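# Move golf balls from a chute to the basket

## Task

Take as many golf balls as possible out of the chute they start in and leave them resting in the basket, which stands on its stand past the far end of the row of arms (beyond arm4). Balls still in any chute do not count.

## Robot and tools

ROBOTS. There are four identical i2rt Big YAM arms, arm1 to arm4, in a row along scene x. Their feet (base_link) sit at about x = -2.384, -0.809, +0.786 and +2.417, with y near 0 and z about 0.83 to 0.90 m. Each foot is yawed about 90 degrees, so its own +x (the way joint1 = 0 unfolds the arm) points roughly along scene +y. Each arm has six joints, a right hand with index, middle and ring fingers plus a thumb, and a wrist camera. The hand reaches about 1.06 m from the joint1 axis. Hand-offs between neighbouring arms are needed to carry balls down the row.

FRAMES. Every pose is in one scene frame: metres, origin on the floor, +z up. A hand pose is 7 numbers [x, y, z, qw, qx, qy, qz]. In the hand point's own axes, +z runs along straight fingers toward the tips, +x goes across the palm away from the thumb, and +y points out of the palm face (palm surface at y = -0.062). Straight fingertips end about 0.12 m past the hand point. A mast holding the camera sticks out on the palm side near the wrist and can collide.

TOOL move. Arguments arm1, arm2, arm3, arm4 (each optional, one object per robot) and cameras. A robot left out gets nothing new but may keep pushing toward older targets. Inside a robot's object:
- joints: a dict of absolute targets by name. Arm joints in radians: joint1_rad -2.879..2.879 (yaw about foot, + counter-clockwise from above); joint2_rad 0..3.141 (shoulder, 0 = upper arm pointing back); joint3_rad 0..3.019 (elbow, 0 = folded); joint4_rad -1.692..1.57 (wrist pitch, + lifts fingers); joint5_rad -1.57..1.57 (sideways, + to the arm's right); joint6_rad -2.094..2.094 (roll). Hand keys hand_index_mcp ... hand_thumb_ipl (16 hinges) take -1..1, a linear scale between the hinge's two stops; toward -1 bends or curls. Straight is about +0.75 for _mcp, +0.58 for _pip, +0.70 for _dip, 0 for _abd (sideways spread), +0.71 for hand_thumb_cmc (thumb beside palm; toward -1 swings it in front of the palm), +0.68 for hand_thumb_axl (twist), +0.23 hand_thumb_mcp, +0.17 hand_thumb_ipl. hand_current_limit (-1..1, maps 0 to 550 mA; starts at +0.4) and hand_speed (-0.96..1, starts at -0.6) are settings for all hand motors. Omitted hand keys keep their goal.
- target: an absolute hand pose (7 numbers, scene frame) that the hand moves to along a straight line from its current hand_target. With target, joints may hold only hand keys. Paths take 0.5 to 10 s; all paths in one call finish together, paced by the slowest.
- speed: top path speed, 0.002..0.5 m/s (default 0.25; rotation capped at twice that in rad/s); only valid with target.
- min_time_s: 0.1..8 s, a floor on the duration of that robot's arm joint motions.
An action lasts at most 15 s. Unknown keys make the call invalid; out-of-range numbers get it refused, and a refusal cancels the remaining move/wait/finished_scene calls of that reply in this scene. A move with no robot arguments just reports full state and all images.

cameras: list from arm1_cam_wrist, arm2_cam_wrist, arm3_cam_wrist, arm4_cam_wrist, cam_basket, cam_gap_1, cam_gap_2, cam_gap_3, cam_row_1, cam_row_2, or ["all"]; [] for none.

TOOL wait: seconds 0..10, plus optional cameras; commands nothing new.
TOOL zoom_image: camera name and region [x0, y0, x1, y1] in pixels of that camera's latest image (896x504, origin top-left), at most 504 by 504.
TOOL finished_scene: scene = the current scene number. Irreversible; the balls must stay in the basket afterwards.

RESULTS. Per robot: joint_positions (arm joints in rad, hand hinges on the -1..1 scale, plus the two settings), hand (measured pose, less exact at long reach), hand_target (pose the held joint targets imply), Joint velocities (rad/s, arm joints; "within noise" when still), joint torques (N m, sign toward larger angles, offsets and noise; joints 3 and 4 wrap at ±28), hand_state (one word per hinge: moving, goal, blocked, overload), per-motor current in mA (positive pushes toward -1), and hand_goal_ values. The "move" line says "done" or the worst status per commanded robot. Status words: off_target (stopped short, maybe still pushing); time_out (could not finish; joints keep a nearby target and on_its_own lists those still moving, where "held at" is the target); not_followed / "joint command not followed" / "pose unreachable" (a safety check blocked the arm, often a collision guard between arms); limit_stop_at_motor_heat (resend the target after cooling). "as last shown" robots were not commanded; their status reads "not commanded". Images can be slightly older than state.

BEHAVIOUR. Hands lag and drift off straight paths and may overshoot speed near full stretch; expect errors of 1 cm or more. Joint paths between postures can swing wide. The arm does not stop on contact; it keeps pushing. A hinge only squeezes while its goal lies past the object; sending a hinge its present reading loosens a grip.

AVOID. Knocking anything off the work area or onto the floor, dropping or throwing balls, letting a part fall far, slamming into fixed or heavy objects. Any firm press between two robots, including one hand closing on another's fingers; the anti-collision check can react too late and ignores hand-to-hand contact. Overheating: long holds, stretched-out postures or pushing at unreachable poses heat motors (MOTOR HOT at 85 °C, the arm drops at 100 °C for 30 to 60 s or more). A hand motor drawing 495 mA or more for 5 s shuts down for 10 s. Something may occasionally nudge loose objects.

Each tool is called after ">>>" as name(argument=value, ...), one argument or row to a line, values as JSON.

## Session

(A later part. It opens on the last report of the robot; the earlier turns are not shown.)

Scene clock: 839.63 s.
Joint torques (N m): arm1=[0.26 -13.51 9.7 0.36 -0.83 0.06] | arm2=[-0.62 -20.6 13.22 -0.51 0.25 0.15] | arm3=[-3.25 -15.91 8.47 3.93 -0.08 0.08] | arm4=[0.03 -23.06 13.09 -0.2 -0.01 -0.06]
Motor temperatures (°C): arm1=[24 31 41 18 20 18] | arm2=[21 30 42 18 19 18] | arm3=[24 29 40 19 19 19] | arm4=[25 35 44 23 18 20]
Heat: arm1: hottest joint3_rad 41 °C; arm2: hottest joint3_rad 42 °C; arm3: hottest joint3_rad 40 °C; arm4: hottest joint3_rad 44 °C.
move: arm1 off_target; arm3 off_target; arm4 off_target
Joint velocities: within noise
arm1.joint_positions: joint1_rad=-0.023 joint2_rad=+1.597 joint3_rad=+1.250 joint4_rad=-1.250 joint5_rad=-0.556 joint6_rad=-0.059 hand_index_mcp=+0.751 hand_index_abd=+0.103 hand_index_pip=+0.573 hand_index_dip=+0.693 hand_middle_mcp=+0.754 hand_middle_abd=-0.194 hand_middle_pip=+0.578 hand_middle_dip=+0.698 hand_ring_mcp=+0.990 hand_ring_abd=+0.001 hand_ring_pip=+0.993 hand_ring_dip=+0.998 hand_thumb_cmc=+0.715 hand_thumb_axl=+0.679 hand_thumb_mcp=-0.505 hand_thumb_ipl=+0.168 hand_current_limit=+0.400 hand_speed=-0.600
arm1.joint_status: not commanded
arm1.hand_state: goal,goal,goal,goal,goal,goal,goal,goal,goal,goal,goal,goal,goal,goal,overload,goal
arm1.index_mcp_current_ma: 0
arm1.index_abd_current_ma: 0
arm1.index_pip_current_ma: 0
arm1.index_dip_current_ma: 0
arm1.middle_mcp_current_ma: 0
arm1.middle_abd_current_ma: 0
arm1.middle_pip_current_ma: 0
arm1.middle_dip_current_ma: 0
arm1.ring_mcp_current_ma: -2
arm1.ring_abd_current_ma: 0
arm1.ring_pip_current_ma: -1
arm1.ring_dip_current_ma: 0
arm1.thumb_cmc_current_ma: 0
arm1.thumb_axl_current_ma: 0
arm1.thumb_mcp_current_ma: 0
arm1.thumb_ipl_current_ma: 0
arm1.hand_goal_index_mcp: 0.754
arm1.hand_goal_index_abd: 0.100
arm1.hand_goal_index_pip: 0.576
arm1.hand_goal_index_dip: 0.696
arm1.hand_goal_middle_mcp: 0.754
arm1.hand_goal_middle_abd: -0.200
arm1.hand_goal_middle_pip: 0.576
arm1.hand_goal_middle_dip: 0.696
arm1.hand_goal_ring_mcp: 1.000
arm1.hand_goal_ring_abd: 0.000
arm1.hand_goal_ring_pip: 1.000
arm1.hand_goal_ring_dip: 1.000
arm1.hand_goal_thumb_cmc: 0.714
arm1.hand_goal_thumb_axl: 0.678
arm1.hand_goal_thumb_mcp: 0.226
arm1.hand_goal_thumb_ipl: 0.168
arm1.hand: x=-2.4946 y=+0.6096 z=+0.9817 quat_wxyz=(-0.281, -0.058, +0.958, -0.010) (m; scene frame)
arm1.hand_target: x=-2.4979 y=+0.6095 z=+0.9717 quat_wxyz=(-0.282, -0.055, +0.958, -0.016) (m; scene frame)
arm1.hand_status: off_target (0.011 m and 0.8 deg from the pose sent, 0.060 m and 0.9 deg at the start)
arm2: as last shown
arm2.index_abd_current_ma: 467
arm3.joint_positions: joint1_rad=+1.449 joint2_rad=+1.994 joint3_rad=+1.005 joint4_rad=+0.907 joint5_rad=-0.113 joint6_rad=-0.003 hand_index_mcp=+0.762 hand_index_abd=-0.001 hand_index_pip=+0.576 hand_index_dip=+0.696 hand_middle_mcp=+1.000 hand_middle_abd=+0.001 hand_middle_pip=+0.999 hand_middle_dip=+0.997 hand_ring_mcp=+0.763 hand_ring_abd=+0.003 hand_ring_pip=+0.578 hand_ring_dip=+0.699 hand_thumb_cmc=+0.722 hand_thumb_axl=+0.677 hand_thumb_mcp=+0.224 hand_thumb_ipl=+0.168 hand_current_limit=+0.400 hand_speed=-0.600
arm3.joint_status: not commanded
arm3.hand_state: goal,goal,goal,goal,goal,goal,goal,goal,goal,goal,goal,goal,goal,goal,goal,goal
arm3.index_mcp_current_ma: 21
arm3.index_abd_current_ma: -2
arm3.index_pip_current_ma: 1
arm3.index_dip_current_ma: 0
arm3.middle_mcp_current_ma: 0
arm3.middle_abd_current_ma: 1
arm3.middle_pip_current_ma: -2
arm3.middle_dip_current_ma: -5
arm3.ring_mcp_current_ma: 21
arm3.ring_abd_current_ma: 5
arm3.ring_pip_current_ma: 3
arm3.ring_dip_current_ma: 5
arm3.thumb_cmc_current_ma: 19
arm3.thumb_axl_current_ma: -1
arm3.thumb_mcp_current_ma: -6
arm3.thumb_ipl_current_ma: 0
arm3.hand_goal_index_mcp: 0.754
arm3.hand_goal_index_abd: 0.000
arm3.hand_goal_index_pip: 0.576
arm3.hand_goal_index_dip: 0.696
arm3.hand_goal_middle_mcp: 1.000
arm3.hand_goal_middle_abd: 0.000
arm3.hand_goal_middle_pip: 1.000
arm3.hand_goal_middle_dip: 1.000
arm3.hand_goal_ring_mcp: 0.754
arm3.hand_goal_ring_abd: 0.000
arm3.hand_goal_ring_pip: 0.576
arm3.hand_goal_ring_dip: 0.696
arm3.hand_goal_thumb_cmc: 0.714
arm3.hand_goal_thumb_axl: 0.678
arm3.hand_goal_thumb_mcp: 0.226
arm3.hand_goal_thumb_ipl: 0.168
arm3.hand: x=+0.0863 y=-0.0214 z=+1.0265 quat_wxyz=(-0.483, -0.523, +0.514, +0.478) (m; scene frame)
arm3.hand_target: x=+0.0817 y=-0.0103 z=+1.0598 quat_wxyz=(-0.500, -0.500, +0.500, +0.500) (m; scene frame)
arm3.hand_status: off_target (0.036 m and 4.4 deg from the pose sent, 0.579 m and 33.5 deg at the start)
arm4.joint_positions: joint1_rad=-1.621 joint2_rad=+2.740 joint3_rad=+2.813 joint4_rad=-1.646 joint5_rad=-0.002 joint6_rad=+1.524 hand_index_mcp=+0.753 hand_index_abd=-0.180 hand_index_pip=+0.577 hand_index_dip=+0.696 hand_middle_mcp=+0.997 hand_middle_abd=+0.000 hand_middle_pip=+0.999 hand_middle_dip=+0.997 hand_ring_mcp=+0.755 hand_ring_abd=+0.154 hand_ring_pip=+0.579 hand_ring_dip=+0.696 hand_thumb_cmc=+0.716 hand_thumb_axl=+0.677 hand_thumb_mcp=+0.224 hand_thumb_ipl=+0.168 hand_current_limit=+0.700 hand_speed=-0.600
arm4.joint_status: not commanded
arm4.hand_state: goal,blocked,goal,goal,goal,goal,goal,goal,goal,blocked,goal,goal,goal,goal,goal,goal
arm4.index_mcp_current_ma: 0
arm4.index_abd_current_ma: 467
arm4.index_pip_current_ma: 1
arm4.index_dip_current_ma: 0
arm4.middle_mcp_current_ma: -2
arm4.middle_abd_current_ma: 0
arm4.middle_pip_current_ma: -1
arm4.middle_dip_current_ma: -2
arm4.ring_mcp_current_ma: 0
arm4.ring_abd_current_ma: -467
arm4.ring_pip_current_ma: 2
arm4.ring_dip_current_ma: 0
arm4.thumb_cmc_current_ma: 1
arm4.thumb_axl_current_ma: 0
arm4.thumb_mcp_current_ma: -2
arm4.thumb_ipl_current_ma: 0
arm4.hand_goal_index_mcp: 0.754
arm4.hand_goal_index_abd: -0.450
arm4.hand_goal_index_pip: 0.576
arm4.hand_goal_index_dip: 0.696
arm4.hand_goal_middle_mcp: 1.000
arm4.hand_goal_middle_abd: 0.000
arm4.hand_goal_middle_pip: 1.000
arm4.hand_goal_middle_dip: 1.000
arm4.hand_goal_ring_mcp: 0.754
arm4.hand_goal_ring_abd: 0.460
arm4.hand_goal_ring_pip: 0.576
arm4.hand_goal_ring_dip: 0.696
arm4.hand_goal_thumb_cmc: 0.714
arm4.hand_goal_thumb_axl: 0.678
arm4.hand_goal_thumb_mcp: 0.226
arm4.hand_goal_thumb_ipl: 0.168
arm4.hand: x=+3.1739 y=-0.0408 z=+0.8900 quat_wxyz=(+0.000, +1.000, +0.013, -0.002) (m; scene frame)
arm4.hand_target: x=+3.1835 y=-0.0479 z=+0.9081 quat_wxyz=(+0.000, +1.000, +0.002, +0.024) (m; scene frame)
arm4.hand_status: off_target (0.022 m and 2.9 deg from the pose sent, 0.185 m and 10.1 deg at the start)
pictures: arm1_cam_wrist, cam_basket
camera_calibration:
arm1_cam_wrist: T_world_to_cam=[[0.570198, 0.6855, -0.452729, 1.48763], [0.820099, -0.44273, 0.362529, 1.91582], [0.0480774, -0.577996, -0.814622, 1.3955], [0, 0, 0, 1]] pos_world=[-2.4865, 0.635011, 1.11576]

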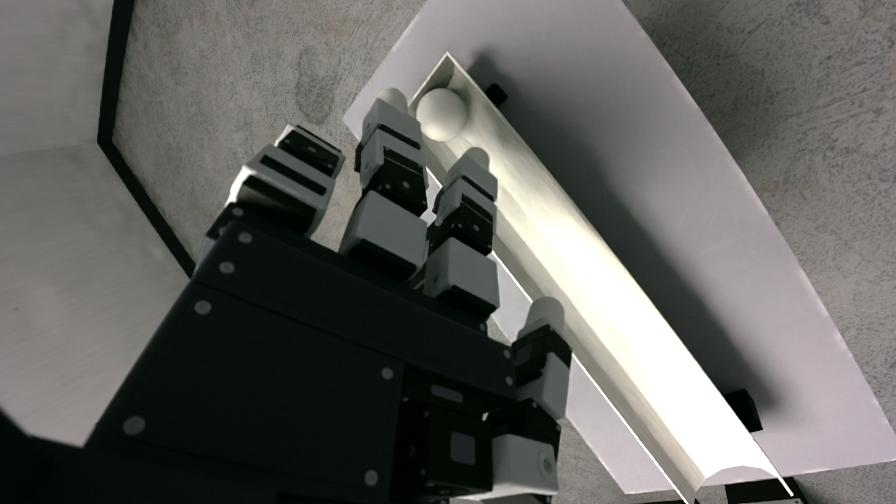

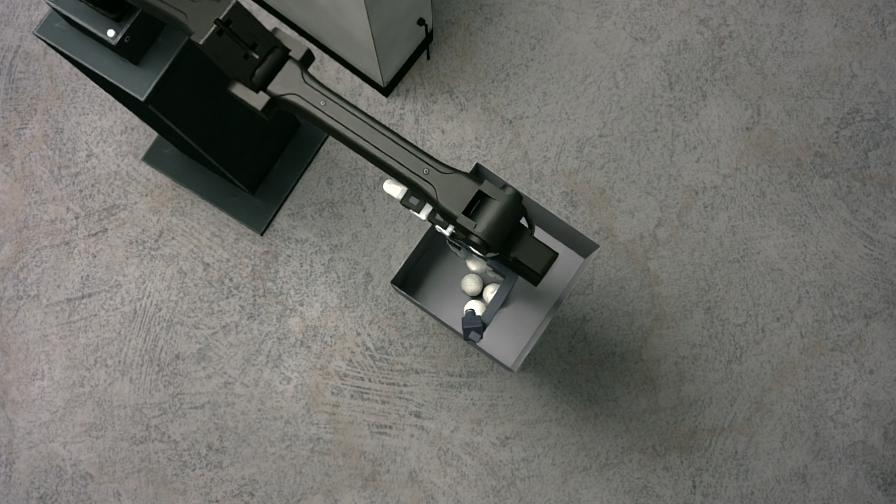

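>>> move(
  arm1={"target": [-2.5115, 0.6058, 0.9445, -0.2814, -0.0553, 0.9574, -0.0162], "speed": 0.03},
  arm3={"target": [0.03, 0.0, 1.068, -0.5, -0.5, 0.5, 0.5], "speed": 0.1},
  arm4={"target": [3.182, -0.048, 0.888, 0, 1, 0, 0.02], "speed": 0.1},
  cameras=["arm1_cam_wrist", "cam_basket"],
)

>>> zoom_image(
  camera="arm1_cam_wrist",
  region=[300, 0, 600, 200],
)

Scene clock: 844.13 s.
Joint torques (N m): arm1=[0.15 -13.57 9.47 0.44 -0.82 0.07] | arm2=[-0.5 -20.66 13.26 -0.47 0.25 0.16] | arm3=[-3.25 -15.79 9.42 2.4 -0.1 0.09] | arm4=[0.03 -23.65 7.56 0.72 -0.02 -0.06]
Motor temperatures (°C): arm1=[24 31 41 18 20 18] | arm2=[21 31 42 18 19 18] | arm3=[24 30 40 19 19 19] | arm4=[25 35 45 23 18 20]
Heat: arm1: hottest joint3_rad 41 °C; arm2: hottest joint3_rad 42 °C; arm3: hottest joint3_rad 40 °C; arm4: hottest joint3_rad 45 °C.
move: arm1 done; arm3 off_target; arm4 done
Joint velocities: within noise
arm1.joint_positions: joint1_rad=+0.007 joint2_rad=+1.616 joint3_rad=+1.195 joint4_rad=-1.159 joint5_rad=-0.557 joint6_rad=-0.025 hand_index_mcp=+0.751 hand_index_abd=+0.103 hand_index_pip=+0.573 hand_index_dip=+0.693 hand_middle_mcp=+0.754 hand_middle_abd=-0.194 hand_middle_pip=+0.578 hand_middle_dip=+0.698 hand_ring_mcp=+0.990 hand_ring_abd=+0.001 hand_ring_pip=+0.993 hand_ring_dip=+0.998 hand_thumb_cmc=+0.715 hand_thumb_axl=+0.679 hand_thumb_mcp=-0.505 hand_thumb_ipl=+0.168 hand_current_limit=+0.400 hand_speed=-0.600
arm1.joint_status: not commanded
arm1.hand_state: goal,goal,goal,goal,goal,goal,goal,goal,goal,goal,goal,goal,goal,goal,overload,goal
arm1.index_mcp_current_ma: 0
arm1.index_abd_current_ma: 0
arm1.index_pip_current_ma: 0
arm1.index_dip_current_ma: 0
arm1.middle_mcp_current_ma: 0
arm1.middle_abd_current_ma: 0
arm1.middle_pip_current_ma: 0
arm1.middle_dip_current_ma: 0
arm1.ring_mcp_current_ma: -2
arm1.ring_abd_current_ma: 0
arm1.ring_pip_current_ma: -1
arm1.ring_dip_current_ma: 0
arm1.thumb_cmc_current_ma: 0
arm1.thumb_axl_current_ma: 0
arm1.thumb_mcp_current_ma: 0
arm1.thumb_ipl_current_ma: 0
arm1.hand_goal_index_mcp: 0.754
arm1.hand_goal_index_abd: 0.100
arm1.hand_goal_index_pip: 0.576
arm1.hand_goal_index_dip: 0.696
arm1.hand_goal_middle_mcp: 0.754
arm1.hand_goal_middle_abd: -0.200
arm1.hand_goal_middle_pip: 0.576
arm1.hand_goal_middle_dip: 0.696
arm1.hand_goal_ring_mcp: 1.000
arm1.hand_goal_ring_abd: 0.000
arm1.hand_goal_ring_pip: 1.000
arm1.hand_goal_ring_dip: 1.000
arm1.hand_goal_thumb_cmc: 0.714
arm1.hand_goal_thumb_axl: 0.678
arm1.hand_goal_thumb_mcp: 0.226
arm1.hand_goal_thumb_ipl: 0.168
arm1.hand: x=-2.5084 y=+0.6061 z=+0.9538 quat_wxyz=(-0.281, -0.058, +0.958, -0.011) (m; scene frame)
arm1.hand_target: x=-2.5115 y=+0.6056 z=+0.9446 quat_wxyz=(-0.282, -0.055, +0.958, -0.016) (m; scene frame)
arm1.hand_status: done (0.010 m and 0.7 deg from the pose sent, 0.041 m and 0.8 deg at the start)
arm2: as last shown
arm2.index_abd_current_ma: 468
arm3.joint_positions: joint1_rad=+1.441 joint2_rad=+2.045 joint3_rad=+1.170 joint4_rad=+0.842 joint5_rad=-0.119 joint6_rad=-0.003 hand_index_mcp=+0.762 hand_index_abd=-0.001 hand_index_pip=+0.576 hand_index_dip=+0.696 hand_middle_mcp=+1.000 hand_middle_abd=+0.001 hand_middle_pip=+0.999 hand_middle_dip=+0.997 hand_ring_mcp=+0.763 hand_ring_abd=+0.003 hand_ring_pip=+0.578 hand_ring_dip=+0.699 hand_thumb_cmc=+0.722 hand_thumb_axl=+0.677 hand_thumb_mcp=+0.224 hand_thumb_ipl=+0.168 hand_current_limit=+0.400 hand_speed=-0.600
arm3.joint_status: not commanded
arm3.hand_state: goal,goal,goal,goal,goal,goal,goal,goal,goal,goal,goal,goal,goal,goal,goal,goal
arm3.index_mcp_current_ma: 21
arm3.index_abd_current_ma: -2
arm3.index_pip_current_ma: 1
arm3.index_dip_current_ma: 0
arm3.middle_mcp_current_ma: 0
arm3.middle_abd_current_ma: 1
arm3.middle_pip_current_ma: -2
arm3.middle_dip_current_ma: -5
arm3.ring_mcp_current_ma: 21
arm3.ring_abd_current_ma: 5
arm3.ring_pip_current_ma: 3
arm3.ring_dip_current_ma: 5
arm3.thumb_cmc_current_ma: 19
arm3.thumb_axl_current_ma: -1
arm3.thumb_mcp_current_ma: -5
arm3.thumb_ipl_current_ma: 0
arm3.hand_goal_index_mcp: 0.754
arm3.hand_goal_index_abd: 0.000
arm3.hand_goal_index_pip: 0.576
arm3.hand_goal_index_dip: 0.696
arm3.hand_goal_middle_mcp: 1.000
arm3.hand_goal_middle_abd: 0.000
arm3.hand_goal_middle_pip: 1.000
arm3.hand_goal_middle_dip: 1.000
arm3.hand_goal_ring_mcp: 0.754
arm3.hand_goal_ring_abd: 0.000
arm3.hand_goal_ring_pip: 0.576
arm3.hand_goal_ring_dip: 0.696
arm3.hand_goal_thumb_cmc: 0.714
arm3.hand_goal_thumb_axl: 0.678
arm3.hand_goal_thumb_mcp: 0.226
arm3.hand_goal_thumb_ipl: 0.168
arm3.hand: x=+0.0396 y=-0.0126 z=+1.0535 quat_wxyz=(-0.494, -0.512, +0.502, +0.492) (m; scene frame)
arm3.hand_target: x=+0.0313 y=-0.0001 z=+1.0681 quat_wxyz=(-0.500, -0.500, +0.500, +0.500) (m; scene frame)
arm3.hand_status: off_target (0.021 m and 1.8 deg from the pose sent, 0.073 m and 4.4 deg at the start)
arm4.joint_positions: joint1_rad=-1.621 joint2_rad=+2.741 joint3_rad=+2.813 joint4_rad=-1.607 joint5_rad=-0.002 joint6_rad=+1.527 hand_index_mcp=+0.753 hand_index_abd=-0.180 hand_index_pip=+0.577 hand_index_dip=+0.696 hand_middle_mcp=+0.997 hand_middle_abd=+0.000 hand_middle_pip=+0.999 hand_middle_dip=+0.997 hand_ring_mcp=+0.755 hand_ring_abd=+0.154 hand_ring_pip=+0.579 hand_ring_dip=+0.696 hand_thumb_cmc=+0.716 hand_thumb_axl=+0.677 hand_thumb_mcp=+0.224 hand_thumb_ipl=+0.168 hand_current_limit=+0.700 hand_speed=-0.600
arm4.joint_status: not commanded
arm4.hand_state: goal,blocked,goal,goal,goal,goal,goal,goal,goal,blocked,goal,goal,goal,goal,goal,goal
arm4.index_mcp_current_ma: 0
arm4.index_abd_current_ma: 467
arm4.index_pip_current_ma: 1
arm4.index_dip_current_ma: 0
arm4.middle_mcp_current_ma: -2
arm4.middle_abd_current_ma: 0
arm4.middle_pip_current_ma: -1
arm4.middle_dip_current_ma: -2
arm4.ring_mcp_current_ma: 0
arm4.ring_abd_current_ma: -467
arm4.ring_pip_current_ma: 2
arm4.ring_dip_current_ma: 0
arm4.thumb_cmc_current_ma: 1
arm4.thumb_axl_current_ma: 0
arm4.thumb_mcp_current_ma: -2
arm4.thumb_ipl_current_ma: 0
arm4.hand_goal_index_mcp: 0.754
arm4.hand_goal_index_abd: -0.450
arm4.hand_goal_index_pip: 0.576
arm4.hand_goal_index_dip: 0.696
arm4.hand_goal_middle_mcp: 1.000
arm4.hand_goal_middle_abd: 0.000
arm4.hand_goal_middle_pip: 1.000
arm4.hand_goal_middle_dip: 1.000
arm4.hand_goal_ring_mcp: 0.754
arm4.hand_goal_ring_abd: 0.460
arm4.hand_goal_ring_pip: 0.576
arm4.hand_goal_ring_dip: 0.696
arm4.hand_goal_thumb_cmc: 0.714
arm4.hand_goal_thumb_axl: 0.678
arm4.hand_goal_thumb_mcp: 0.226
arm4.hand_goal_thumb_ipl: 0.168
arm4.hand: x=+3.1833 y=-0.0409 z=+0.8888 quat_wxyz=(+0.001, +1.000, +0.011, +0.017) (m; scene frame)
arm4.hand_target: x=+3.1820 y=-0.0479 z=+0.8879 quat_wxyz=(+0.000, +1.000, +0.000, +0.019) (m; scene frame)
arm4.hand_status: done (0.007 m and 1.4 deg from the pose sent, 0.011 m and 2.9 deg at the start)
pictures: arm1_cam_wrist, cam_basket
camera_calibration:
arm1_cam_wrist: T_world_to_cam=[[0.569705, 0.685048, -0.454032, 1.48556], [0.82043, -0.4416, 0.363158, 1.93525], [0.0482803, -0.579394, -0.813616, 1.37175], [0, 0, 0, 1]] pos_world=[-2.5003, 0.63171, 1.08776]

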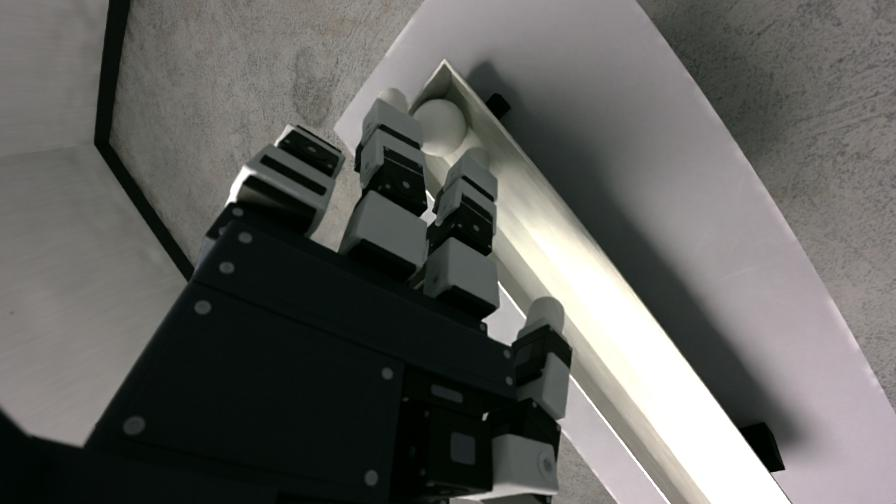

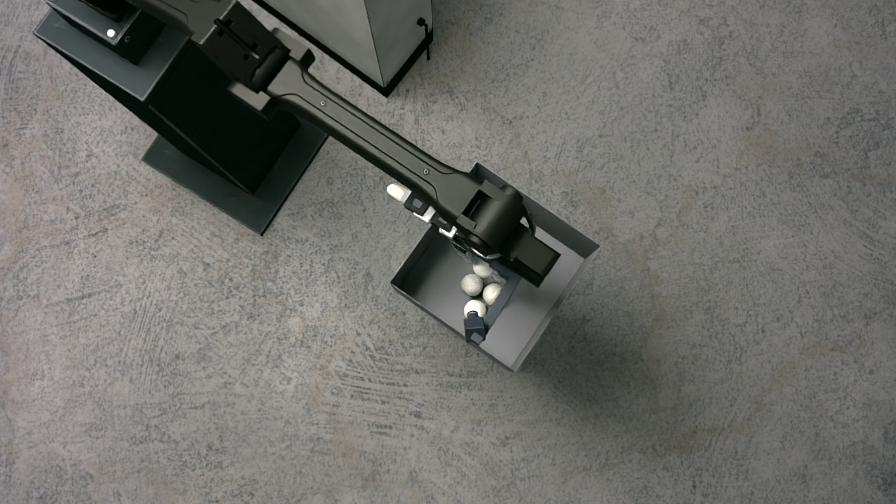

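Scaled by 1.680 from the camera's 896x504 image, which has a finer 1280x720 frame.

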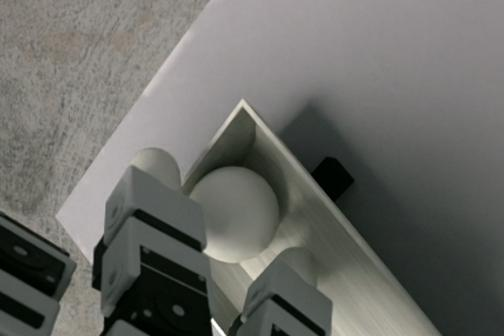

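>>> move(
  arm1={"target": [-2.5176, 0.6051, 0.9348, -0.2814, -0.0553, 0.9574, -0.0162], "speed": 0.03},
  arm3={"target": [-0.023, 0.0, 1.074, -0.5, -0.5, 0.5, 0.5], "speed": 0.06},
  arm4={"joints": {"hand_index_abd": 0.05, "hand_ring_abd": -0.05}},
  cameras=["arm1_cam_wrist", "cam_basket", "arm3_cam_wrist"],
)

>>> zoom_image(
  camera="arm1_cam_wrist",
  region=[300, 0, 600, 200],
)

>>> zoom_image(
  camera="arm3_cam_wrist",
  region=[250, 0, 550, 200],
)

Scene clock: 851.30 s.
Joint torques (N m): arm1=[0.32 -13.57 9.29 0.5 -0.82 0.07] | arm2=[-0.62 -20.66 13.2 -0.51 0.25 0.16] | arm3=[-2.49 -17.38 10.18 2.4 0.05 0.09] | arm4=[0.03 -23.71 7.57 0.7 -0.01 -0.06]
Motor temperatures (°C): arm1=[24 30 40 18 21 18] | arm2=[21 31 41 18 19 18] | arm3=[24 31 41 19 19 19] | arm4=[25 35 44 23 18 20]
Heat: arm1: hottest joint3_rad 40 °C; arm2: hottest joint3_rad 41 °C; arm3: hottest joint3_rad 41 °C; arm4: hottest joint3_rad 44 °C.
move: arm1 off_target; arm3 off_target; arm4 done
Joint velocities: within noise
arm1.joint_positions: joint1_rad=+0.019 joint2_rad=+1.624 joint3_rad=+1.180 joint4_rad=-1.126 joint5_rad=-0.557 joint6_rad=-0.009 hand_index_mcp=+0.751 hand_index_abd=+0.103 hand_index_pip=+0.573 hand_index_dip=+0.693 hand_middle_mcp=+0.754 hand_middle_abd=-0.194 hand_middle_pip=+0.578 hand_middle_dip=+0.698 hand_ring_mcp=+0.990 hand_ring_abd=+0.001 hand_ring_pip=+0.993 hand_ring_dip=+0.998 hand_thumb_cmc=+0.715 hand_thumb_axl=+0.679 hand_thumb_mcp=-0.505 hand_thumb_ipl=+0.168 hand_current_limit=+0.400 hand_speed=-0.600
arm1.joint_status: not commanded
arm1.hand_state: goal,goal,goal,goal,goal,goal,goal,goal,goal,goal,goal,goal,goal,goal,overload,goal
arm1.index_mcp_current_ma: 0
arm1.index_abd_current_ma: 0
arm1.index_pip_current_ma: 0
arm1.index_dip_current_ma: 0
arm1.middle_mcp_current_ma: 0
arm1.middle_abd_current_ma: 0
arm1.middle_pip_current_ma: 0
arm1.middle_dip_current_ma: 0
arm1.ring_mcp_current_ma: -2
arm1.ring_abd_current_ma: 0
arm1.ring_pip_current_ma: -1
arm1.ring_dip_current_ma: 0
arm1.thumb_cmc_current_ma: 0
arm1.thumb_axl_current_ma: 0
arm1.thumb_mcp_current_ma: 0
arm1.thumb_ipl_current_ma: 0
arm1.hand_goal_index_mcp: 0.754
arm1.hand_goal_index_abd: 0.100
arm1.hand_goal_index_pip: 0.576
arm1.hand_goal_index_dip: 0.696
arm1.hand_goal_middle_mcp: 0.754
arm1.hand_goal_middle_abd: -0.200
arm1.hand_goal_middle_pip: 0.576
arm1.hand_goal_middle_dip: 0.696
arm1.hand_goal_ring_mcp: 1.000
arm1.hand_goal_ring_abd: 0.000
arm1.hand_goal_ring_pip: 1.000
arm1.hand_goal_ring_dip: 1.000
arm1.hand_goal_thumb_cmc: 0.714
arm1.hand_goal_thumb_axl: 0.678
arm1.hand_goal_thumb_mcp: 0.226
arm1.hand_goal_thumb_ipl: 0.168
arm1.hand: x=-2.5140 y=+0.6062 z=+0.9456 quat_wxyz=(-0.281, -0.058, +0.958, -0.009) (m; scene frame)
arm1.hand_target: x=-2.5176 y=+0.6049 z=+0.9349 quat_wxyz=(-0.281, -0.055, +0.958, -0.016) (m; scene frame)
arm1.hand_status: off_target (0.011 m and 0.9 deg from the pose sent, 0.021 m and 0.7 deg at the start)
arm2: as last shown
arm3.joint_positions: joint1_rad=+1.441 joint2_rad=+2.131 joint3_rad=+1.353 joint4_rad=+0.741 joint5_rad=-0.113 joint6_rad=-0.003 hand_index_mcp=+0.762 hand_index_abd=-0.001 hand_index_pip=+0.576 hand_index_dip=+0.696 hand_middle_mcp=+1.000 hand_middle_abd=+0.001 hand_middle_pip=+0.999 hand_middle_dip=+0.997 hand_ring_mcp=+0.763 hand_ring_abd=+0.003 hand_ring_pip=+0.578 hand_ring_dip=+0.699 hand_thumb_cmc=+0.722 hand_thumb_axl=+0.677 hand_thumb_mcp=+0.224 hand_thumb_ipl=+0.168 hand_current_limit=+0.400 hand_speed=-0.600
arm3.joint_status: not commanded
arm3.hand_state: goal,goal,goal,goal,goal,goal,goal,goal,goal,goal,goal,goal,goal,goal,goal,goal
arm3.index_mcp_current_ma: 21
arm3.index_abd_current_ma: -2
arm3.index_pip_current_ma: 1
arm3.index_dip_current_ma: 0
arm3.middle_mcp_current_ma: 0
arm3.middle_abd_current_ma: 1
arm3.middle_pip_current_ma: -2
arm3.middle_dip_current_ma: -5
arm3.ring_mcp_current_ma: 21
arm3.ring_abd_current_ma: 5
arm3.ring_pip_current_ma: 3
arm3.ring_dip_current_ma: 5
arm3.thumb_cmc_current_ma: 19
arm3.thumb_axl_current_ma: -1
arm3.thumb_mcp_current_ma: -5
arm3.thumb_ipl_current_ma: 0
arm3.hand_goal_index_mcp: 0.754
arm3.hand_goal_index_abd: 0.000
arm3.hand_goal_index_pip: 0.576
arm3.hand_goal_index_dip: 0.696
arm3.hand_goal_middle_mcp: 1.000
arm3.hand_goal_middle_abd: 0.000
arm3.hand_goal_middle_pip: 1.000
arm3.hand_goal_middle_dip: 1.000
arm3.hand_goal_ring_mcp: 0.754
arm3.hand_goal_ring_abd: 0.000
arm3.hand_goal_ring_pip: 0.576
arm3.hand_goal_ring_dip: 0.696
arm3.hand_goal_thumb_cmc: 0.714
arm3.hand_goal_thumb_axl: 0.678
arm3.hand_goal_thumb_mcp: 0.226
arm3.hand_goal_thumb_ipl: 0.168
arm3.hand: x=-0.0129 y=-0.0059 z=+1.0568 quat_wxyz=(-0.492, -0.511, +0.504, +0.493) (m; scene frame)
arm3.hand_target: x=-0.0216 y=-0.0002 z=+1.0741 quat_wxyz=(-0.500, -0.500, +0.500, +0.500) (m; scene frame)
arm3.hand_status: off_target (0.021 m and 1.9 deg from the pose sent, 0.067 m and 1.8 deg at the start)
arm4.joint_positions: joint1_rad=-1.621 joint2_rad=+2.741 joint3_rad=+2.813 joint4_rad=-1.607 joint5_rad=-0.002 joint6_rad=+1.527 hand_index_mcp=+0.753 hand_index_abd=+0.047 hand_index_pip=+0.577 hand_index_dip=+0.696 hand_middle_mcp=+0.997 hand_middle_abd=+0.000 hand_middle_pip=+0.999 hand_middle_dip=+0.997 hand_ring_mcp=+0.755 hand_ring_abd=-0.046 hand_ring_pip=+0.579 hand_ring_dip=+0.696 hand_thumb_cmc=+0.716 hand_thumb_axl=+0.677 hand_thumb_mcp=+0.224 hand_thumb_ipl=+0.168 hand_current_limit=+0.700 hand_speed=-0.600
arm4.joint_status: all done
arm4.hand_state: goal,goal,goal,goal,goal,goal,goal,goal,goal,goal,goal,goal,goal,goal,goal,goal
arm4.index_mcp_current_ma: 0
arm4.index_abd_current_ma: -2
arm4.index_pip_current_ma: 1
arm4.index_dip_current_ma: 0
arm4.middle_mcp_current_ma: -2
arm4.middle_abd_current_ma: 0
arm4.middle_pip_current_ma: -1
arm4.middle_dip_current_ma: -2
arm4.ring_mcp_current_ma: 0
arm4.ring_abd_current_ma: 2
arm4.ring_pip_current_ma: 2
arm4.ring_dip_current_ma: 0
arm4.thumb_cmc_current_ma: 1
arm4.thumb_axl_current_ma: 0
arm4.thumb_mcp_current_ma: -2
arm4.thumb_ipl_current_ma: 0
arm4.hand_goal_index_mcp: 0.754
arm4.hand_goal_index_abd: 0.050
arm4.hand_goal_index_pip: 0.576
arm4.hand_goal_index_dip: 0.696
arm4.hand_goal_middle_mcp: 1.000
arm4.hand_goal_middle_abd: 0.000
arm4.hand_goal_middle_pip: 1.000
arm4.hand_goal_middle_dip: 1.000
arm4.hand_goal_ring_mcp: 0.754
arm4.hand_goal_ring_abd: -0.050
arm4.hand_goal_ring_pip: 0.576
arm4.hand_goal_ring_dip: 0.696
arm4.hand_goal_thumb_cmc: 0.714
arm4.hand_goal_thumb_axl: 0.678
arm4.hand_goal_thumb_mcp: 0.226
arm4.hand_goal_thumb_ipl: 0.168
arm4.hand: x=+3.1833 y=-0.0409 z=+0.8888 quat_wxyz=(+0.001, +1.000, +0.011, +0.017) (m; scene frame)
arm4.hand_target: x=+3.1820 y=-0.0479 z=+0.8879 quat_wxyz=(+0.000, +1.000, +0.000, +0.019) (m; scene frame)
arm4.hand_status: not commanded
pictures: arm1_cam_wrist, arm3_cam_wrist, cam_basket
camera_calibration:
arm1_cam_wrist: T_world_to_cam=[[0.570412, 0.685648, -0.452235, 1.48467], [0.819985, -0.443543, 0.361792, 1.94417], [0.0474761, -0.577197, -0.815224, 1.36358], [0, 0, 0, 1]] pos_world=[-2.5058, 0.631411, 1.07966]
arm3_cam_wrist: T_world_to_cam=[[-0.00670746, 0.80065, 0.599095, -0.596086], [0.775454, 0.382431, -0.502412, 0.486631], [-0.631369, 0.4612, -0.623432, 0.778477], [0, 0, 0, 1]] pos_world=[0.110148, -0.0678809, 1.08693]

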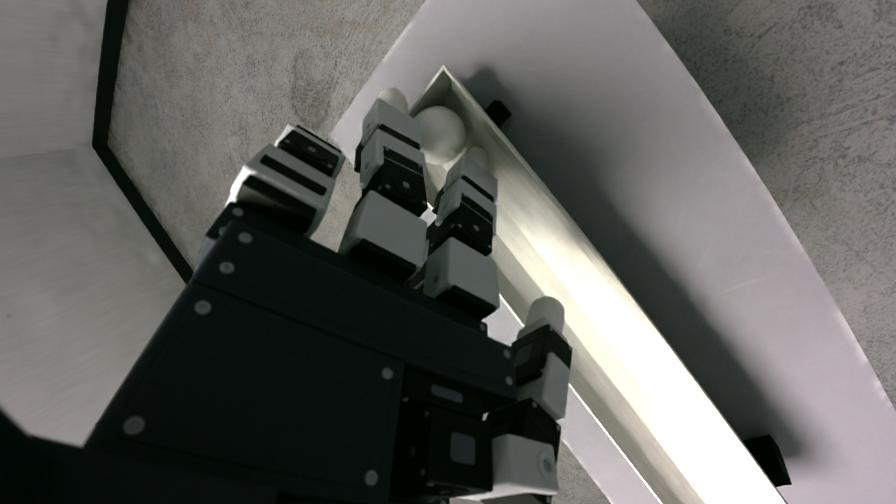

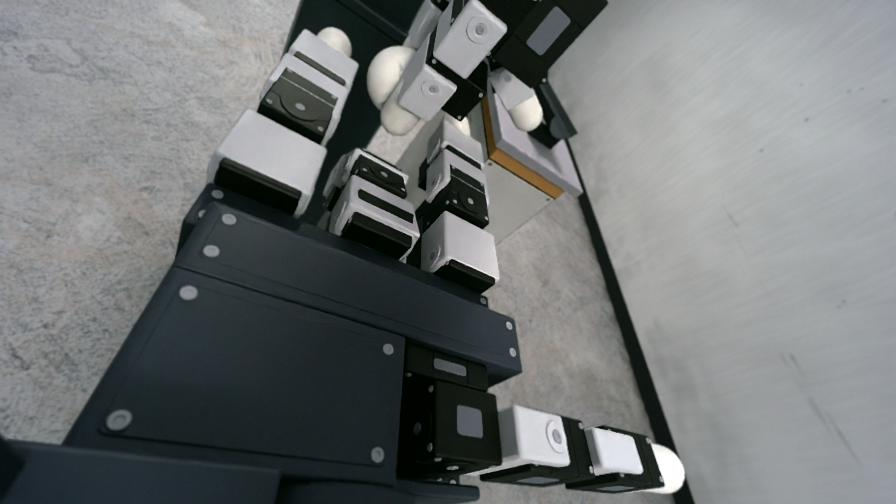

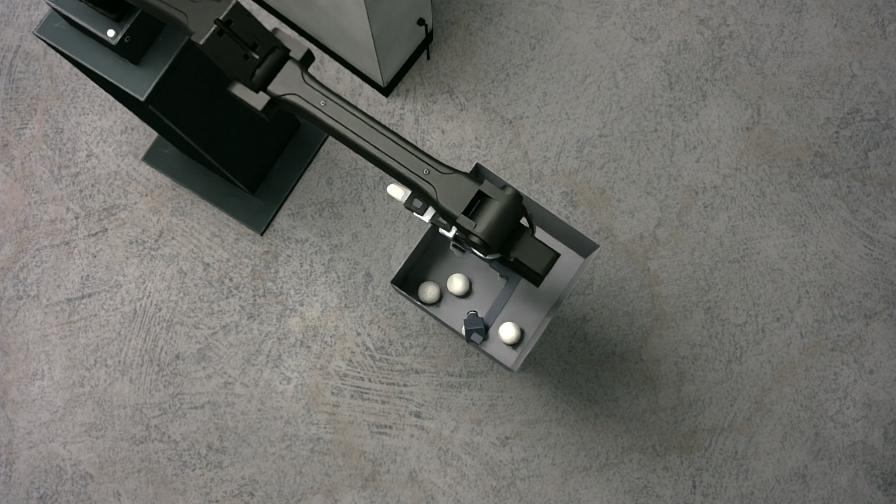

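Scaled by 1.680 from the camera's 896x504 image, which has a finer 1280x720 frame.

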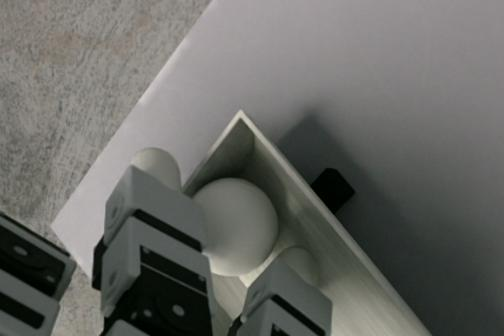

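Scaled by 1.680 from the camera's 896x504 image, which has a finer 1280x720 frame.

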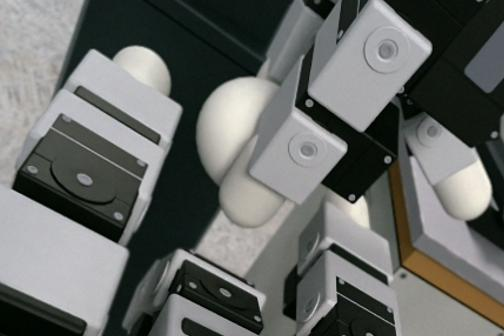

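>>> move(
  arm1={"joints": {"hand_index_abd": -0.22, "hand_middle_abd": 0.22}},
  arm3={"joints": {"hand_index_abd": -0.25, "hand_ring_abd": 0.25}},
  arm4={"target": [3.18, -0.05, 1.10, 0, 1, 0, 0.02], "speed": 0.15},
  cameras=["arm1_cam_wrist", "arm3_cam_wrist"],
)

>>> zoom_image(
  camera="arm1_cam_wrist",
  region=[300, 0, 600, 200],
)

Scene clock: 854.83 s.
Joint torques (N m): arm1=[0.32 -13.57 9.28 0.46 -0.96 0.06] | arm2=[-0.67 -20.84 13.19 -0.49 0.26 0.17] | arm3=[-2.49 -17.32 10.19 2.4 0.09 0.08] | arm4=[0.15 -23.59 10.25 0.39 0.17 -0.31]
Motor temperatures (°C): arm1=[24 30 40 18 21 18] | arm2=[21 31 41 18 19 18] | arm3=[24 31 42 18 19 19] | arm4=[25 35 44 23 18 20]
Heat: arm1: hottest joint3_rad 40 °C; arm2: hottest joint3_rad 41 °C; arm3: hottest joint3_rad 42 °C; arm4: hottest joint3_rad 44 °C.
move: arm1 off_target; arm3 off_target; arm4 off_target
Joint velocities: within noise
arm1.joint_positions: joint1_rad=+0.019 joint2_rad=+1.625 joint3_rad=+1.180 joint4_rad=-1.125 joint5_rad=-0.553 joint6_rad=-0.009 hand_index_mcp=+0.751 hand_index_abd=+0.035 hand_index_pip=+0.573 hand_index_dip=+0.693 hand_middle_mcp=+0.754 hand_middle_abd=-0.083 hand_middle_pip=+0.578 hand_middle_dip=+0.698 hand_ring_mcp=+0.990 hand_ring_abd=+0.001 hand_ring_pip=+0.993 hand_ring_dip=+0.998 hand_thumb_cmc=+0.715 hand_thumb_axl=+0.679 hand_thumb_mcp=-0.505 hand_thumb_ipl=+0.168 hand_current_limit=+0.400 hand_speed=-0.600
arm1.joint_status: hand_index_abd off_target (ended at +0.035, target -0.220); hand_middle_abd off_target (ended at -0.083, target +0.220)
arm1.hand_state: goal,blocked,goal,goal,goal,blocked,goal,goal,goal,goal,goal,goal,goal,goal,overload,goal
arm1.index_mcp_current_ma: 0
arm1.index_abd_current_ma: 385
arm1.index_pip_current_ma: 0
arm1.index_dip_current_ma: 0
arm1.middle_mcp_current_ma: 0
arm1.middle_abd_current_ma: -385
arm1.middle_pip_current_ma: 0
arm1.middle_dip_current_ma: 0
arm1.ring_mcp_current_ma: -2
arm1.ring_abd_current_ma: 0
arm1.ring_pip_current_ma: -1
arm1.ring_dip_current_ma: 0
arm1.thumb_cmc_current_ma: 0
arm1.thumb_axl_current_ma: 0
arm1.thumb_mcp_current_ma: 0
arm1.thumb_ipl_current_ma: 0
arm1.hand_goal_index_mcp: 0.754
arm1.hand_goal_index_abd: -0.220
arm1.hand_goal_index_pip: 0.576
arm1.hand_goal_index_dip: 0.696
arm1.hand_goal_middle_mcp: 0.754
arm1.hand_goal_middle_abd: 0.220
arm1.hand_goal_middle_pip: 0.576
arm1.hand_goal_middle_dip: 0.696
arm1.hand_goal_ring_mcp: 1.000
arm1.hand_goal_ring_abd: 0.000
arm1.hand_goal_ring_pip: 1.000
arm1.hand_goal_ring_dip: 1.000
arm1.hand_goal_thumb_cmc: 0.714
arm1.hand_goal_thumb_axl: 0.678
arm1.hand_goal_thumb_mcp: 0.226
arm1.hand_goal_thumb_ipl: 0.168
arm1.hand: x=-2.5135 y=+0.6065 z=+0.9450 quat_wxyz=(-0.279, -0.058, +0.958, -0.009) (m; scene frame)
arm1.hand_target: x=-2.5176 y=+0.6049 z=+0.9350 quat_wxyz=(-0.281, -0.055, +0.958, -0.016) (m; scene frame)
arm1.hand_status: not commanded
arm2: as last shown
arm2.joint_positions: joint1_rad=-1.564 joint2_rad=+2.217 joint3_rad=+2.387 joint4_rad=-1.699 joint5_rad=+0.012 joint6_rad=+1.586 hand_index_mcp=+0.762 hand_index_abd=-0.159 hand_index_pip=+0.580 hand_index_dip=+0.698 hand_middle_mcp=+0.996 hand_middle_abd=+0.000 hand_middle_pip=+0.999 hand_middle_dip=+0.997 hand_ring_mcp=+0.752 hand_ring_abd=+0.176 hand_ring_pip=+0.576 hand_ring_dip=+0.697 hand_thumb_cmc=+0.716 hand_thumb_axl=+0.677 hand_thumb_mcp=+0.224 hand_thumb_ipl=+0.168 hand_current_limit=+0.700 hand_speed=-0.600
arm2.hand: x=-0.1413 y=-0.1116 z=+1.1055 quat_wxyz=(+0.001, +1.000, +0.015, +0.028) (m; scene frame)
arm3.joint_positions: joint1_rad=+1.441 joint2_rad=+2.131 joint3_rad=+1.353 joint4_rad=+0.741 joint5_rad=-0.114 joint6_rad=-0.003 hand_index_mcp=+0.762 hand_index_abd=-0.165 hand_index_pip=+0.576 hand_index_dip=+0.696 hand_middle_mcp=+1.000 hand_middle_abd=+0.001 hand_middle_pip=+0.999 hand_middle_dip=+0.997 hand_ring_mcp=+0.763 hand_ring_abd=+0.156 hand_ring_pip=+0.578 hand_ring_dip=+0.699 hand_thumb_cmc=+0.722 hand_thumb_axl=+0.677 hand_thumb_mcp=+0.224 hand_thumb_ipl=+0.168 hand_current_limit=+0.400 hand_speed=-0.600
arm3.joint_status: hand_index_abd off_target (ended at -0.165, target -0.250); hand_ring_abd off_target (ended at +0.156, target +0.250)
arm3.hand_state: goal,blocked,goal,goal,goal,goal,goal,goal,goal,blocked,goal,goal,goal,goal,goal,goal
arm3.index_mcp_current_ma: 21
arm3.index_abd_current_ma: 272
arm3.index_pip_current_ma: 1
arm3.index_dip_current_ma: 0
arm3.middle_mcp_current_ma: 0
arm3.middle_abd_current_ma: 1
arm3.middle_pip_current_ma: -2
arm3.middle_dip_current_ma: -5
arm3.ring_mcp_current_ma: 22
arm3.ring_abd_current_ma: -306
arm3.ring_pip_current_ma: 3
arm3.ring_dip_current_ma: 5
arm3.thumb_cmc_current_ma: 19
arm3.thumb_axl_current_ma: -1
arm3.thumb_mcp_current_ma: -4
arm3.thumb_ipl_current_ma: 0
arm3.hand_goal_index_mcp: 0.754
arm3.hand_goal_index_abd: -0.250
arm3.hand_goal_index_pip: 0.576
arm3.hand_goal_index_dip: 0.696
arm3.hand_goal_middle_mcp: 1.000
arm3.hand_goal_middle_abd: 0.000
arm3.hand_goal_middle_pip: 1.000
arm3.hand_goal_middle_dip: 1.000
arm3.hand_goal_ring_mcp: 0.754
arm3.hand_goal_ring_abd: 0.250
arm3.hand_goal_ring_pip: 0.576
arm3.hand_goal_ring_dip: 0.696
arm3.hand_goal_thumb_cmc: 0.714
arm3.hand_goal_thumb_axl: 0.678
arm3.hand_goal_thumb_mcp: 0.226
arm3.hand_goal_thumb_ipl: 0.168
arm3.hand: x=-0.0129 y=-0.0060 z=+1.0568 quat_wxyz=(-0.492, -0.511, +0.504, +0.492) (m; scene frame)
arm3.hand_target: x=-0.0216 y=-0.0001 z=+1.0741 quat_wxyz=(-0.500, -0.500, +0.500, +0.500) (m; scene frame)
arm3.hand_status: not commanded
arm4.joint_positions: joint1_rad=-1.621 joint2_rad=+2.505 joint3_rad=+2.826 joint4_rad=-1.694 joint5_rad=+0.013 joint6_rad=+1.496 hand_index_mcp=+0.753 hand_index_abd=+0.048 hand_index_pip=+0.577 hand_index_dip=+0.696 hand_middle_mcp=+0.997 hand_middle_abd=+0.000 hand_middle_pip=+0.999 hand_middle_dip=+0.997 hand_ring_mcp=+0.755 hand_ring_abd=-0.047 hand_ring_pip=+0.579 hand_ring_dip=+0.696 hand_thumb_cmc=+0.716 hand_thumb_axl=+0.677 hand_thumb_mcp=+0.224 hand_thumb_ipl=+0.168 hand_current_limit=+0.700 hand_speed=-0.600
arm4.joint_status: not commanded
arm4.hand_state: goal,goal,goal,goal,goal,goal,goal,goal,goal,goal,goal,goal,goal,goal,goal,goal
arm4.index_mcp_current_ma: 0
arm4.index_abd_current_ma: -1
arm4.index_pip_current_ma: 1
arm4.index_dip_current_ma: 0
arm4.middle_mcp_current_ma: -2
arm4.middle_abd_current_ma: 0
arm4.middle_pip_current_ma: -1
arm4.middle_dip_current_ma: -2
arm4.ring_mcp_current_ma: 0
arm4.ring_abd_current_ma: 2
arm4.ring_pip_current_ma: 2
arm4.ring_dip_current_ma: 0
arm4.thumb_cmc_current_ma: 1
arm4.thumb_axl_current_ma: 0
arm4.thumb_mcp_current_ma: -2
arm4.thumb_ipl_current_ma: 0
arm4.hand_goal_index_mcp: 0.754
arm4.hand_goal_index_abd: 0.050
arm4.hand_goal_index_pip: 0.576
arm4.hand_goal_index_dip: 0.696
arm4.hand_goal_middle_mcp: 1.000
arm4.hand_goal_middle_abd: 0.000
arm4.hand_goal_middle_pip: 1.000
arm4.hand_goal_middle_dip: 1.000
arm4.hand_goal_ring_mcp: 0.754
arm4.hand_goal_ring_abd: -0.050
arm4.hand_goal_ring_pip: 0.576
arm4.hand_goal_ring_dip: 0.696
arm4.hand_goal_thumb_cmc: 0.714
arm4.hand_goal_thumb_axl: 0.678
arm4.hand_goal_thumb_mcp: 0.226
arm4.hand_goal_thumb_ipl: 0.168
arm4.hand: x=+3.1773 y=-0.0440 z=+1.0707 quat_wxyz=(+0.013, +0.995, +0.026, +0.098) (m; scene frame)
arm4.hand_target: x=+3.1782 y=-0.0499 z=+1.0992 quat_wxyz=(+0.016, +0.992, +0.029, +0.120) (m; scene frame)
arm4.hand_status: off_target (0.030 m and 9.5 deg from the pose sent, 0.211 m and 1.3 deg at the start; a joint's target at an end of its range on 51 of 61 steps)
pictures: arm1_cam_wrist, arm3_cam_wrist
camera_calibration:
arm1_cam_wrist: T_world_to_cam=[[0.572124, 0.685776, -0.449873, 1.48584], [0.818638, -0.444001, 0.364273, 1.93863], [0.0500659, -0.576692, -0.815426, 1.36973], [0, 0, 0, 1]] pos_world=[-2.5057, 0.631712, 1.07916]
arm3_cam_wrist: T_world_to_cam=[[-0.00729515, 0.800883, 0.598776, -0.595659], [0.775198, 0.382782, -0.502539, 0.486821], [-0.631676, 0.460504, -0.623636, 0.778685], [0, 0, 0, 1]] pos_world=[0.110148, -0.0678804, 1.08693]

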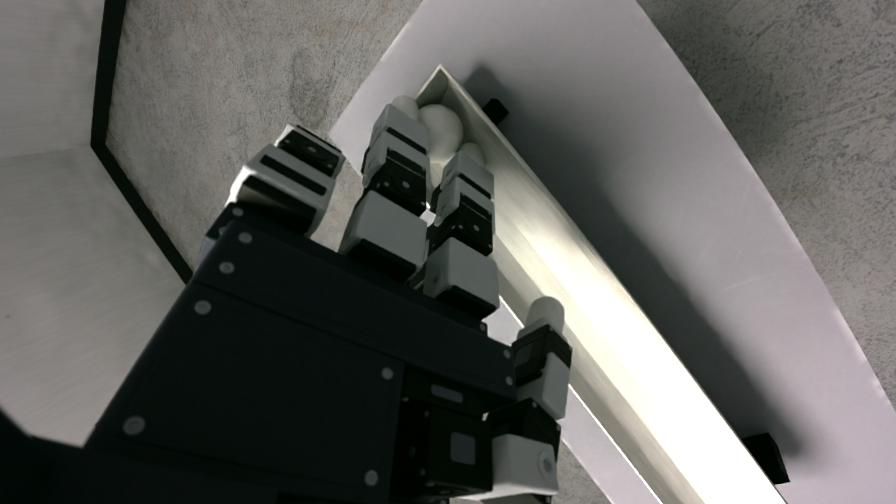

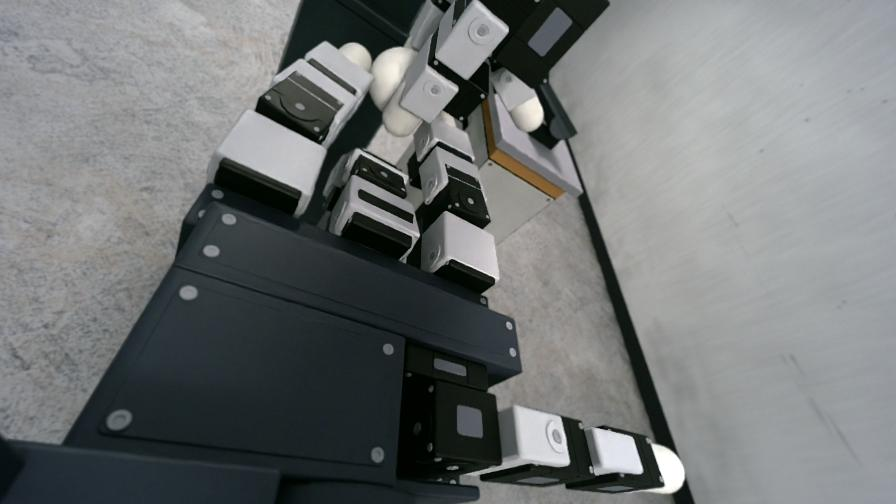

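Scaled by 1.680 from the camera's 896x504 image, which has a finer 1280x720 frame.

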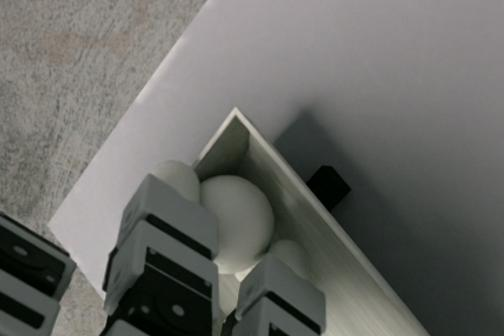

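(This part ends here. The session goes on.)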